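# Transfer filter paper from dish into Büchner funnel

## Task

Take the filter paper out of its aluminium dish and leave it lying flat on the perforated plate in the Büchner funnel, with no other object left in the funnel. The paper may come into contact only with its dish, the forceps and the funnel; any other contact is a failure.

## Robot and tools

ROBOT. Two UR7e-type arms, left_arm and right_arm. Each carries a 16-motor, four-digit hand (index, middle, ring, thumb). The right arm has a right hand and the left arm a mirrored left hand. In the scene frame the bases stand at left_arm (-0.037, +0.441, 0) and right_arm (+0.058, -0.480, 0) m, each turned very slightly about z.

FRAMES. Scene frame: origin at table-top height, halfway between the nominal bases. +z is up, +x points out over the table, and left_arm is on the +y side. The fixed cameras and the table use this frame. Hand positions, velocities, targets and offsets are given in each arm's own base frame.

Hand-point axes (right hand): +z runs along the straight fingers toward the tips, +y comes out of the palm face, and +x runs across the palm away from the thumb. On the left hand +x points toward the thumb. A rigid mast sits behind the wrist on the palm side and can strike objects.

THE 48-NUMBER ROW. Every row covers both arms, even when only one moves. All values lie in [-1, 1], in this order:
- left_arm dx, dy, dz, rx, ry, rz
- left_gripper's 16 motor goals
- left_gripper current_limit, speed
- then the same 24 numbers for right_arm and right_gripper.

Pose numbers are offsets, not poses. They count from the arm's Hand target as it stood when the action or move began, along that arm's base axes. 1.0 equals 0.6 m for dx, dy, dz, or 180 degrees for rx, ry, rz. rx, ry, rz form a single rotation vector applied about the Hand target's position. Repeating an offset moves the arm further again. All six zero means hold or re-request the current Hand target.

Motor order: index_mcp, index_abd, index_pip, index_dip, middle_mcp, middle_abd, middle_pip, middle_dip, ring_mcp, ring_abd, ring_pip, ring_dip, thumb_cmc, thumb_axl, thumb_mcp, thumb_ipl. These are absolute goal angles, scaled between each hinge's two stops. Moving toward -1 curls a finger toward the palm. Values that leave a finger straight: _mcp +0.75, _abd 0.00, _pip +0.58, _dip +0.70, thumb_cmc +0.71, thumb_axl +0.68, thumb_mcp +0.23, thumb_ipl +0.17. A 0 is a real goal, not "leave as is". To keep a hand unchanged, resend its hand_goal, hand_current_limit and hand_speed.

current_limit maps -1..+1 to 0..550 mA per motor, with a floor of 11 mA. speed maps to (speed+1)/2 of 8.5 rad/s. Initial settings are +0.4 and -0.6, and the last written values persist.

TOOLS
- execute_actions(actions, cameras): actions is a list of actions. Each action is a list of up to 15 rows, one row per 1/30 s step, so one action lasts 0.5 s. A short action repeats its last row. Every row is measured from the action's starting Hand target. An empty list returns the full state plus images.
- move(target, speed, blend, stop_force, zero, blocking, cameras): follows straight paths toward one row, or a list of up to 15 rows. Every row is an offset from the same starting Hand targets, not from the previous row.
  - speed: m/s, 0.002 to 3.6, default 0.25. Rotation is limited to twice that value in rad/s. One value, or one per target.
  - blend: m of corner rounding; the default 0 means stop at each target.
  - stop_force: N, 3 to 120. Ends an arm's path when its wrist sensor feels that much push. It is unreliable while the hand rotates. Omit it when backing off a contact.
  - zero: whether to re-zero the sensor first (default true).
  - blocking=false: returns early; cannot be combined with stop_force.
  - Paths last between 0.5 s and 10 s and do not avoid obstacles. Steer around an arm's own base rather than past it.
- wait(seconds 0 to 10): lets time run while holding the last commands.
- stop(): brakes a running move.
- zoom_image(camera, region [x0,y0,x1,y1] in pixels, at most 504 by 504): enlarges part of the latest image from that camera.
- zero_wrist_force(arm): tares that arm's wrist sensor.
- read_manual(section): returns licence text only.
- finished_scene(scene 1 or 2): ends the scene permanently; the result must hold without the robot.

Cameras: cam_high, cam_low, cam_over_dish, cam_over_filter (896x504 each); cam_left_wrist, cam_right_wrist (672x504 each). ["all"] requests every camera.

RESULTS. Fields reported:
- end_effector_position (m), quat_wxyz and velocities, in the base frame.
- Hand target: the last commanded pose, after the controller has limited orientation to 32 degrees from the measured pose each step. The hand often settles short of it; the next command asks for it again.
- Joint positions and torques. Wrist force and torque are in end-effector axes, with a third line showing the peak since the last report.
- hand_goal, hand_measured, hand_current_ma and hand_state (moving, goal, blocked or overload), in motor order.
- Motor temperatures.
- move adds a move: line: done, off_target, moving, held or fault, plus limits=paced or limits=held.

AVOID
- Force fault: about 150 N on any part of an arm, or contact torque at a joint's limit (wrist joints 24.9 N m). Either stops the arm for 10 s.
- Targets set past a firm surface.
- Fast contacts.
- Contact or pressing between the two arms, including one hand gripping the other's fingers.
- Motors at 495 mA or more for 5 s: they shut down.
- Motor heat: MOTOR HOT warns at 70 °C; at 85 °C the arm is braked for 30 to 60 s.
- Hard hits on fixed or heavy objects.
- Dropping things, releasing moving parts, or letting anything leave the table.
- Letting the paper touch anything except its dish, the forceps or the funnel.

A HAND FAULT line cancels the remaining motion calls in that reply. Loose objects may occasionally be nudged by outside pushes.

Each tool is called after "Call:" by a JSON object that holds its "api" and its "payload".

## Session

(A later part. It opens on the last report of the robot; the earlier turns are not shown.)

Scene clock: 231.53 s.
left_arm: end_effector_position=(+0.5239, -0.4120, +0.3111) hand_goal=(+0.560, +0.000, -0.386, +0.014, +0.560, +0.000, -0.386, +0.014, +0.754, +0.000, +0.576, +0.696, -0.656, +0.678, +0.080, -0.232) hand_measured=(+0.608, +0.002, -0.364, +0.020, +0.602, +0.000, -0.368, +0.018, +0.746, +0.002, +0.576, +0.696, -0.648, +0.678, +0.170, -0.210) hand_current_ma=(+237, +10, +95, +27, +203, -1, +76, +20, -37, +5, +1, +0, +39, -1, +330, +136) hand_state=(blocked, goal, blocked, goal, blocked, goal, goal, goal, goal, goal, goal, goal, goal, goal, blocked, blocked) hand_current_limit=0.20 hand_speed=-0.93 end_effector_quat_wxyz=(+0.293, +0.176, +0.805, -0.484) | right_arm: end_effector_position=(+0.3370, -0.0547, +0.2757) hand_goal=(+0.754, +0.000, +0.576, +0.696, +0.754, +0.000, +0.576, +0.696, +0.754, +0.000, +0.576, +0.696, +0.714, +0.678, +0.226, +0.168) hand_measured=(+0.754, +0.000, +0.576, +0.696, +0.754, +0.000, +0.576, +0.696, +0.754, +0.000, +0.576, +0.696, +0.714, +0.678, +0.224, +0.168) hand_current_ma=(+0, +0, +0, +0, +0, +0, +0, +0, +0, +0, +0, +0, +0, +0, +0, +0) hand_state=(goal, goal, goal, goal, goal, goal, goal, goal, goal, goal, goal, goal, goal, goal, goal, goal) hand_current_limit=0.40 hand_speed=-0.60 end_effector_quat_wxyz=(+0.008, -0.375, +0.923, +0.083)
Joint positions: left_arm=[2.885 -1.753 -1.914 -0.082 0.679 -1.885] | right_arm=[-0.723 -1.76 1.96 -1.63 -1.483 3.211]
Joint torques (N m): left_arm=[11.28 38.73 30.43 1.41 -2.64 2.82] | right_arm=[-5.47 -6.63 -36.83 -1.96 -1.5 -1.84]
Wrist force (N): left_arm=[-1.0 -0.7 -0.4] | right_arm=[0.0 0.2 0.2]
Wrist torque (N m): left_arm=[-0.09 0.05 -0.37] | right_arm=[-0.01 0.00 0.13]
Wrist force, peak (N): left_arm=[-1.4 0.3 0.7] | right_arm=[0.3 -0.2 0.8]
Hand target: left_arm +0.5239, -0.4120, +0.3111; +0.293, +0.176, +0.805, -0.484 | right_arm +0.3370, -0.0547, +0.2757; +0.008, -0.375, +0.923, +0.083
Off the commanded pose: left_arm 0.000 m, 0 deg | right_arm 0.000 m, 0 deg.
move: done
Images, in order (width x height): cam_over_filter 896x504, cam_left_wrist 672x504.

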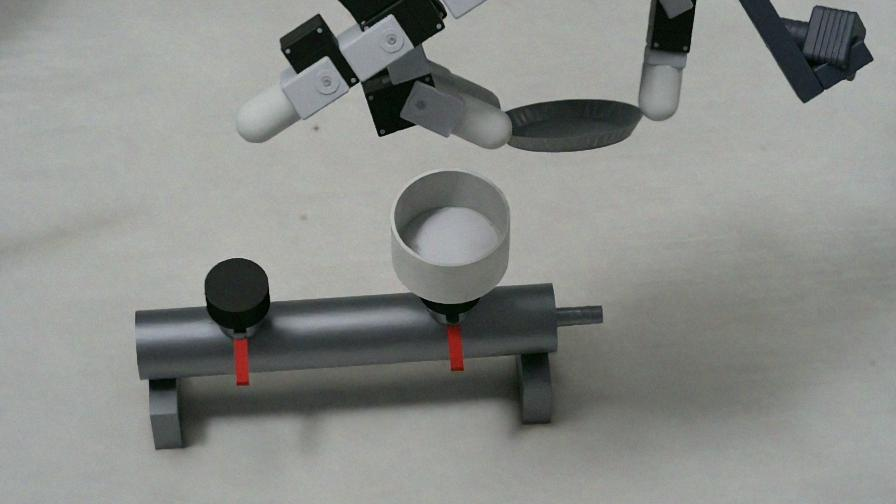

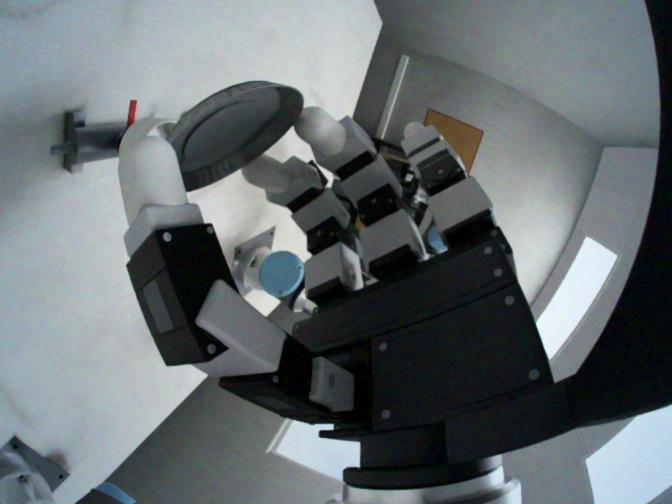

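Call:
{"api": "move", "payload": {"target": [[-0.1232,0.3533,-0.0185, 0,0.2222,0, 0.56,0,-0.387,0.0145,0.56,0,-0.387,0.0145,0.754,0,0.576,0.696,-0.657,0.678,0.08,-0.232,0.2,-0.93, 0,0,0,0,0,0, 0.754,0,0.576,0.696,0.754,0,0.576,0.696,0.754,0,0.576,0.696,0.714,0.678,0.226,0.168,0.4,-0.6],[-0.2065,0.4867,-0.3685, 0,0.2222,0, 0.56,0,-0.387,0.0145,0.56,0,-0.387,0.0145,0.754,0,0.576,0.696,-0.657,0.678,0.08,-0.232,0.2,-0.93, 0,0,0,0,0,0, 0.754,0,0.576,0.696,0.754,0,0.576,0.696,0.754,0,0.576,0.696,0.714,0.678,0.226,0.168,0.4,-0.6]], "speed": 0.13, "blend": [0.05, 0], "cameras": ["cam_low","cam_over_filter","cam_left_wrist"]}}

Call:
{"api": "zoom_image", "payload": {"camera": "cam_low", "region": [400, 150, 600, 310]}}

Scene clock: 254.80 s.
left_arm: end_effector_position=(+0.4000, -0.1201, +0.0901) hand_goal=(+0.560, +0.000, -0.386, +0.014, +0.560, +0.000, -0.386, +0.014, +0.754, +0.000, +0.576, +0.696, -0.656, +0.678, +0.080, -0.232) hand_measured=(+0.608, +0.002, -0.364, +0.020, +0.602, +0.000, -0.368, +0.018, +0.746, +0.002, +0.576, +0.696, -0.648, +0.678, +0.170, -0.210) hand_current_ma=(+237, +10, +95, +27, +201, -1, +76, +20, -40, +5, +1, +0, +39, -1, +330, +137) hand_state=(blocked, goal, blocked, goal, blocked, goal, goal, goal, goal, goal, goal, goal, goal, goal, blocked, blocked) hand_current_limit=0.20 hand_speed=-0.93 end_effector_quat_wxyz=(+0.000, +0.000, +0.857, -0.515) | right_arm: end_effector_position=(+0.3370, -0.0547, +0.2757) hand_goal=(+0.754, +0.000, +0.576, +0.696, +0.754, +0.000, +0.576, +0.696, +0.754, +0.000, +0.576, +0.696, +0.714, +0.678, +0.226, +0.168) hand_measured=(+0.754, +0.000, +0.576, +0.696, +0.754, +0.000, +0.576, +0.696, +0.754, +0.000, +0.576, +0.696, +0.714, +0.678, +0.224, +0.168) hand_current_ma=(+0, +0, +0, +0, +0, +0, +0, +0, +0, +0, +0, +0, +0, +0, +0, +0) hand_state=(goal, goal, goal, goal, goal, goal, goal, goal, goal, goal, goal, goal, goal, goal, goal, goal) hand_current_limit=0.40 hand_speed=-0.60 end_effector_quat_wxyz=(+0.008, -0.375, +0.923, +0.083)
Joint positions: left_arm=[3.562 -1.629 -2.214 -1.525 0.633 -0.809] | right_arm=[-0.723 -1.76 1.96 -1.63 -1.483 3.211]
Joint torques (N m): left_arm=[12.88 8.15 5.1 2.34 0.59 3.2] | right_arm=[-5.32 -7.2 -36.32 -1.69 -1.67 -1.61]
Wrist force (N): left_arm=[0.1 -1.8 0.4] | right_arm=[0.0 0.0 -0.1]
Wrist torque (N m): left_arm=[-0.19 0.02 -0.09] | right_arm=[0.00 -0.01 0.13]
Wrist force, peak (N): left_arm=[0.0 -2.0 0.2] | right_arm=[0.6 0.3 0.5]
Hand target: left_arm +0.4000, -0.1200, +0.0900; +0.000, +0.000, +0.857, -0.515 | right_arm +0.3370, -0.0547, +0.2757; +0.008, -0.375, +0.923, +0.083
Off the commanded pose: left_arm 0.000 m, 0 deg | right_arm 0.000 m, 0 deg.
move: done
Images, in order (width x height): cam_low 896x504, cam_over_filter 896x504, cam_left_wrist 672x504.

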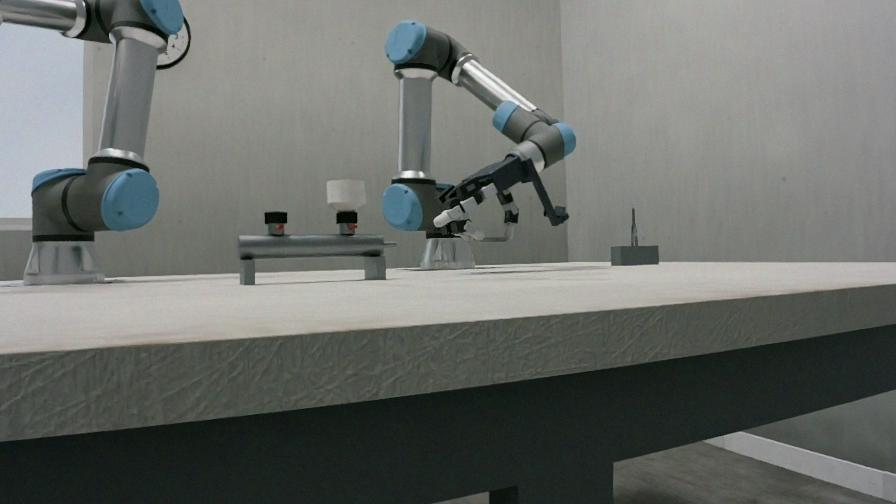

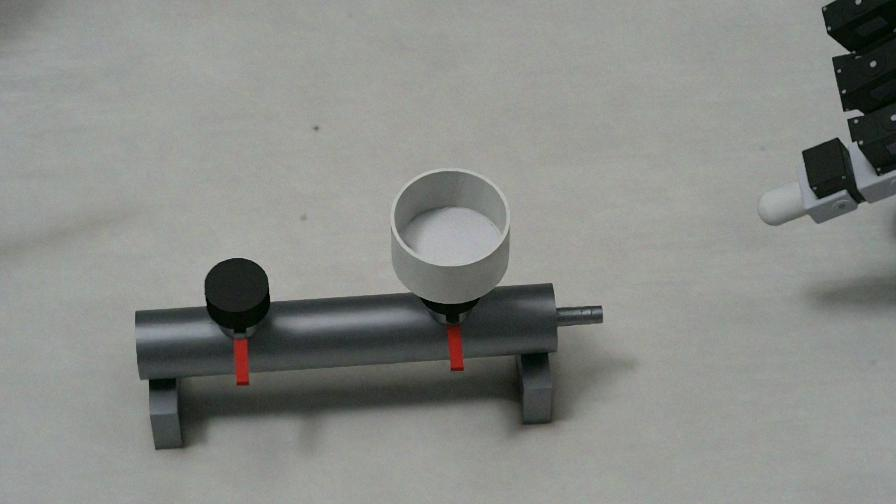

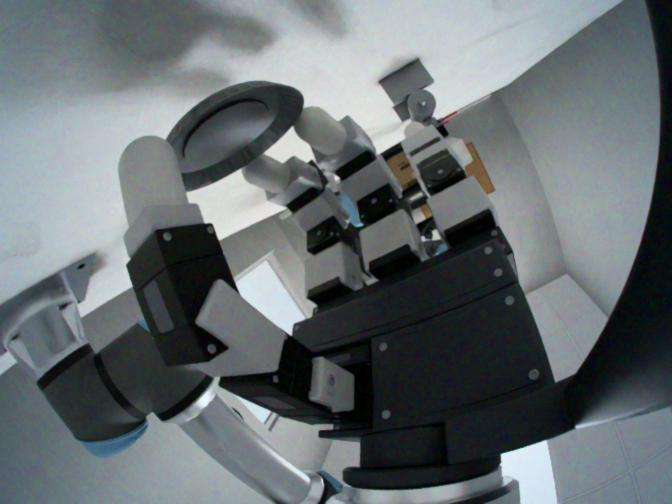

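Scaled by 2.520 from the camera's 896x504 image, which has a finer 1280x720 frame.

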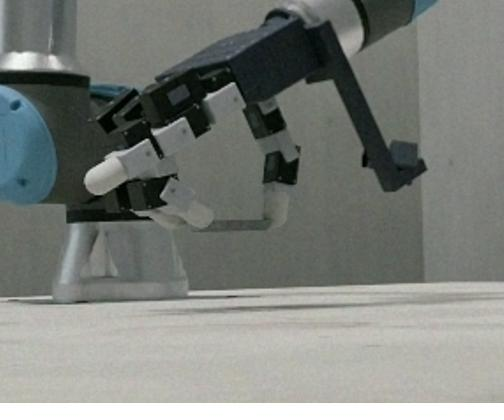

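Call:
{"api": "move", "payload": {"target": [0,0,-0.11, 0,0,0, 0.56,0,-0.387,0.0145,0.56,0,-0.387,0.0145,0.754,0,0.576,0.696,-0.657,0.678,0.08,-0.232,0.2,-0.93, 0,0,0,0,0,0, 0.754,0,0.576,0.696,0.754,0,0.576,0.696,0.754,0,0.576,0.696,0.714,0.678,0.226,0.168,0.4,-0.6], "speed": 0.03, "stop_force": 4, "cameras": ["cam_low"]}}

Call:
{"api": "zoom_image", "payload": {"camera": "cam_low", "region": [400, 190, 560, 290]}}

Scene clock: 263.90 s.
left_arm: end_effector_position=(+0.3999, -0.1200, +0.0249) hand_goal=(+0.560, +0.000, -0.386, +0.014, +0.560, +0.000, -0.386, +0.014, +0.754, +0.000, +0.576, +0.696, -0.656, +0.678, +0.080, -0.232) hand_measured=(+0.608, +0.002, -0.364, +0.018, +0.602, +0.000, -0.370, +0.012, +0.746, +0.002, +0.576, +0.696, -0.648, +0.678, +0.170, -0.210) hand_current_ma=(+236, +10, +95, +17, +201, -1, +72, -10, -40, +5, +1, +0, +39, +2, +330, +139) hand_state=(blocked, goal, blocked, goal, blocked, goal, goal, goal, goal, goal, goal, goal, goal, goal, blocked, blocked) hand_current_limit=0.20 hand_speed=-0.93 end_effector_quat_wxyz=(+0.000, +0.000, +0.857, -0.516) | right_arm: end_effector_position=(+0.3370, -0.0547, +0.2757) hand_goal=(+0.754, +0.000, +0.576, +0.696, +0.754, +0.000, +0.576, +0.696, +0.754, +0.000, +0.576, +0.696, +0.714, +0.678, +0.226, +0.168) hand_measured=(+0.754, +0.000, +0.576, +0.696, +0.754, +0.000, +0.576, +0.696, +0.754, +0.000, +0.576, +0.696, +0.714, +0.678, +0.224, +0.168) hand_current_ma=(+0, +0, +0, +0, +0, +0, +0, +0, +0, +0, +0, +0, +0, +0, +0, +0) hand_state=(goal, goal, goal, goal, goal, goal, goal, goal, goal, goal, goal, goal, goal, goal, goal, goal) hand_current_limit=0.40 hand_speed=-0.60 end_effector_quat_wxyz=(+0.008, -0.375, +0.923, +0.083)
Joint positions: left_arm=[3.562 -1.772 -2.284 -1.313 0.633 -0.808] | right_arm=[-0.723 -1.76 1.96 -1.63 -1.483 3.211]
Joint torques (N m): left_arm=[4.33 33.22 23.13 0.07 -0.69 2.07] | right_arm=[-5.64 -7.53 -36.75 -1.82 -1.61 -1.47]
Wrist force (N): left_arm=[1.4 -3.7 -0.1] | right_arm=[0.2 0.3 0.2]
Wrist torque (N m): left_arm=[-0.25 -0.09 0.02] | right_arm=[0.01 -0.04 0.15]
Wrist force, peak (N): left_arm=[1.4 -7.7 -1.1] | right_arm=[0.1 0.1 0.7]
Hand target: left_arm +0.3999, -0.1200, +0.0249; +0.000, +0.000, +0.857, -0.516 (not the last commanded pose) | right_arm +0.3370, -0.0547, +0.2757; +0.008, -0.375, +0.923, +0.083
Off the commanded pose: left_arm 0.001 m, 0 deg | right_arm 0.000 m, 0 deg.
move: contact (left_arm)
Images, in order (width x height): cam_low 896x504.

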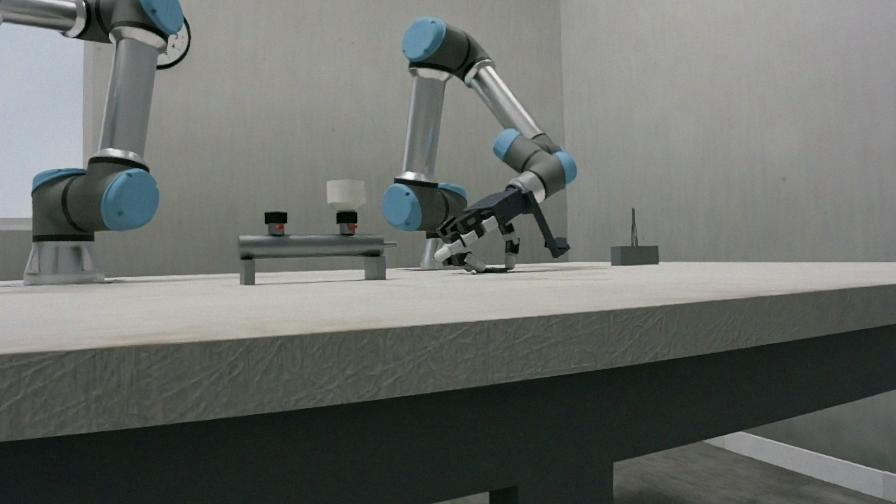

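Scaled by 3.150 from the camera's 896x504 image, which has a finer 1280x720 frame.

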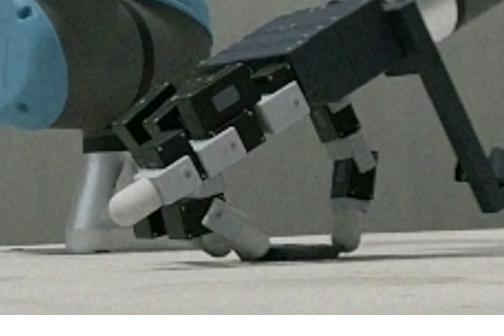

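Release gently, then rise.

Call:
{"api": "move", "payload": {"target": [0,0,0, 0,0,0, 0.89,0,-0.299,0.043,0.89,0,-0.299,0.043,0.754,0,0.576,0.696,-0.657,0.678,0.416,-0.265,0.2,-0.85, 0,0,0,0,0,0, 0.754,0,0.576,0.696,0.754,0,0.576,0.696,0.754,0,0.576,0.696,0.714,0.678,0.226,0.168,0.4,-0.6], "speed": 0.03, "cameras": []}}

Call:
{"api": "move", "payload": {"target": [0,0,0.2, 0,0,0, 0.89,0,-0.299,0.043,0.89,0,-0.299,0.043,0.754,0,0.576,0.696,-0.657,0.678,0.416,-0.265,0.2,-0.85, 0,0,0,0,0,0, 0.754,0,0.576,0.696,0.754,0,0.576,0.696,0.754,0,0.576,0.696,0.714,0.678,0.226,0.168,0.4,-0.6], "speed": 0.15, "cameras": ["cam_over_dish","cam_over_filter","cam_high"]}}

Call:
{"api": "zoom_image", "payload": {"camera": "cam_over_filter", "region": [340, 120, 560, 320]}}

Scene clock: 272.97 s.
left_arm: end_effector_position=(+0.4000, -0.1200, +0.0249) hand_goal=(+0.890, +0.000, -0.298, +0.044, +0.890, +0.000, -0.298, +0.044, +0.754, +0.000, +0.576, +0.696, -0.656, +0.678, +0.416, -0.264) hand_measured=(+0.872, +0.002, -0.302, +0.042, +0.872, +0.000, -0.302, +0.042, +0.746, +0.002, +0.576, +0.696, -0.652, +0.678, +0.410, -0.262) hand_current_ma=(-84, +10, -15, -11, -88, -1, -15, -10, -40, +5, +1, +0, +14, +2, -35, +10) hand_state=(goal, goal, goal, goal, goal, goal, goal, goal, goal, goal, goal, goal, goal, goal, goal, goal) hand_current_limit=0.20 hand_speed=-0.85 end_effector_quat_wxyz=(+0.000, +0.000, +0.857, -0.515) | right_arm: end_effector_position=(+0.3370, -0.0547, +0.2757) hand_goal=(+0.754, +0.000, +0.576, +0.696, +0.754, +0.000, +0.576, +0.696, +0.754, +0.000, +0.576, +0.696, +0.714, +0.678, +0.226, +0.168) hand_measured=(+0.754, +0.000, +0.576, +0.696, +0.754, +0.000, +0.576, +0.696, +0.754, +0.000, +0.576, +0.696, +0.714, +0.678, +0.224, +0.168) hand_current_ma=(+0, +0, +0, +0, +0, +0, +0, +0, +0, +0, +0, +0, +0, +0, +0, +0) hand_state=(goal, goal, goal, goal, goal, goal, goal, goal, goal, goal, goal, goal, goal, goal, goal, goal) hand_current_limit=0.40 hand_speed=-0.60 end_effector_quat_wxyz=(+0.008, -0.375, +0.923, +0.083)
Joint positions: left_arm=[3.562 -1.772 -2.284 -1.313 0.633 -0.808] | right_arm=[-0.723 -1.76 1.96 -1.63 -1.483 3.211]
Joint torques (N m): left_arm=[2.98 29.32 18.93 0.06 -0.7 2.9] | right_arm=[-4.27 -8.09 -35.97 -1.85 -1.39 -1.53]
Wrist force (N): left_arm=[0.9 -1.6 0.1] | right_arm=[0.3 0.1 0.0]
Wrist torque (N m): left_arm=[-0.22 -0.07 -0.01] | right_arm=[0.01 -0.05 0.15]
Wrist force, peak (N): left_arm=[1.3 -6.3 -1.6] | right_arm=[0.0 0.4 0.7]
Hand target: left_arm +0.3999, -0.1200, +0.0249; +0.000, +0.000, +0.857, -0.516 | right_arm +0.3370, -0.0547, +0.2757; +0.008, -0.375, +0.923, +0.083
Off the commanded pose: left_arm 0.000 m, 0 deg | right_arm 0.000 m, 0 deg.
move: done
No camera images: "cameras" was empty.

Scene clock: 274.50 s.
left_arm: end_effector_position=(+0.3999, -0.1200, +0.1448) hand_goal=(+0.890, +0.000, -0.298, +0.044, +0.890, +0.000, -0.298, +0.044, +0.754, +0.000, +0.576, +0.696, -0.656, +0.678, +0.416, -0.264) hand_measured=(+0.874, +0.002, -0.302, +0.042, +0.872, +0.000, -0.302, +0.042, +0.746, +0.002, +0.576, +0.696, -0.652, +0.678, +0.410, -0.262) hand_current_ma=(-80, +10, -15, -11, -84, -1, -15, -10, -40, +5, +1, +0, +13, +2, -34, +10) hand_state=(goal, goal, goal, goal, goal, goal, goal, goal, goal, goal, goal, goal, goal, goal, goal, goal) hand_current_limit=0.20 hand_speed=-0.85 end_effector_quat_wxyz=(+0.000, +0.000, +0.857, -0.515) | right_arm: end_effector_position=(+0.3370, -0.0547, +0.2757) hand_goal=(+0.754, +0.000, +0.576, +0.696, +0.754, +0.000, +0.576, +0.696, +0.754, +0.000, +0.576, +0.696, +0.714, +0.678, +0.226, +0.168) hand_measured=(+0.754, +0.000, +0.576, +0.696, +0.754, +0.000, +0.576, +0.696, +0.754, +0.000, +0.576, +0.696, +0.714, +0.678, +0.224, +0.168) hand_current_ma=(+0, +0, +0, +0, +0, +0, +0, +0, +0, +0, +0, +0, +0, +0, +0, +0) hand_state=(goal, goal, goal, goal, goal, goal, goal, goal, goal, goal, goal, goal, goal, goal, goal, goal) hand_current_limit=0.40 hand_speed=-0.60 end_effector_quat_wxyz=(+0.008, -0.375, +0.923, +0.083)
Joint positions: left_arm=[3.562 -1.539 -2.135 -1.695 0.633 -0.808] | right_arm=[-0.723 -1.76 1.96 -1.63 -1.483 3.211]
Joint torques (N m): left_arm=[11.75 28.64 27.85 0.23 0.28 2.88] | right_arm=[-4.93 -6.04 -36.97 -1.86 -1.3 -1.56]
Wrist force (N): left_arm=[0.3 -1.5 0.2] | right_arm=[0.0 0.4 0.1]
Wrist torque (N m): left_arm=[-0.15 -0.01 -0.09] | right_arm=[0.04 -0.02 0.14]
Wrist force, peak (N): left_arm=[0.2 -2.4 0.0] | right_arm=[0.4 0.7 0.1]
Hand target: left_arm +0.3999, -0.1200, +0.1449; +0.000, +0.000, +0.857, -0.516 | right_arm +0.3370, -0.0547, +0.2757; +0.008, -0.375, +0.923, +0.083
Off the commanded pose: left_arm 0.000 m, 0 deg | right_arm 0.000 m, 0 deg.
move: done
Images, in order (width x height): cam_high 896x504, cam_over_dish 896x504, cam_over_filter 896x504.

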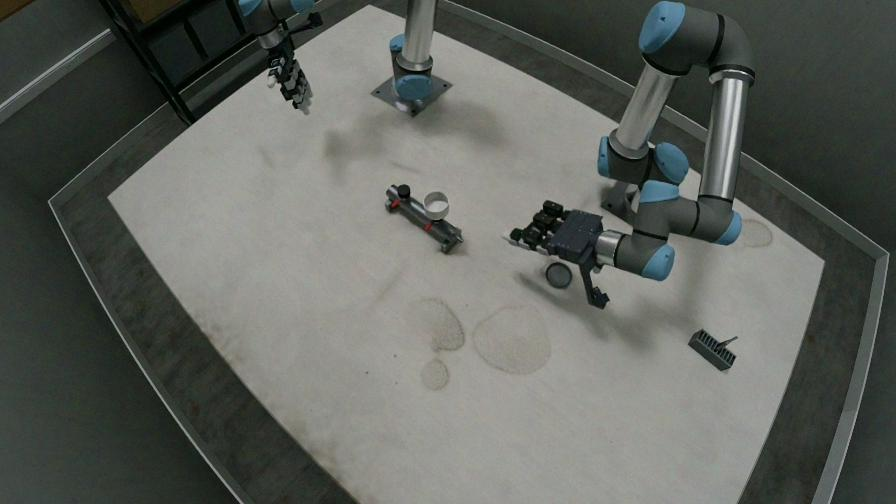

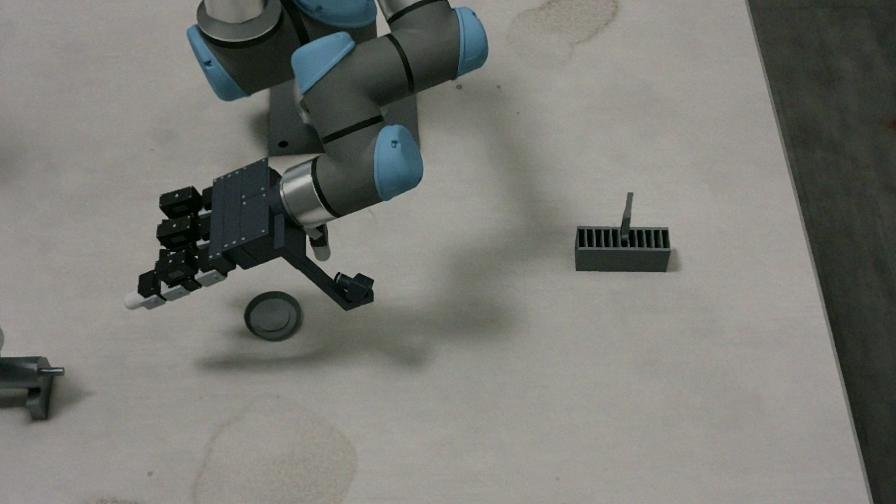

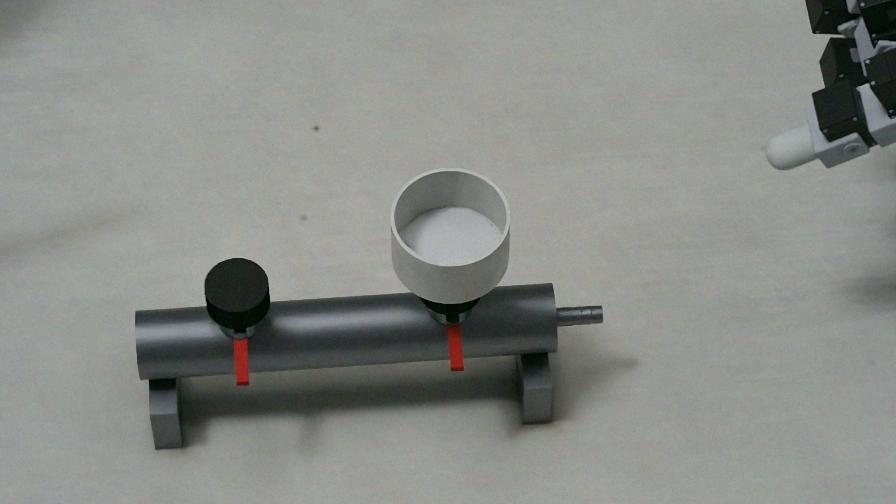

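Scaled by 2.291 from the camera's 896x504 image, which has a finer 1280x720 frame.

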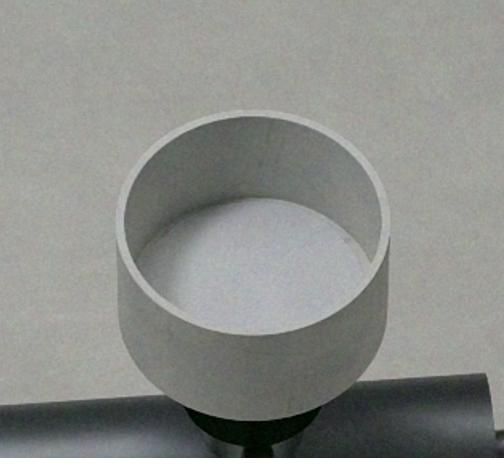

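Paper lies flat; dish is set down.

Call:
{"api": "finished_scene", "payload": {"scene": 2}}

The scene is finished: the task was done.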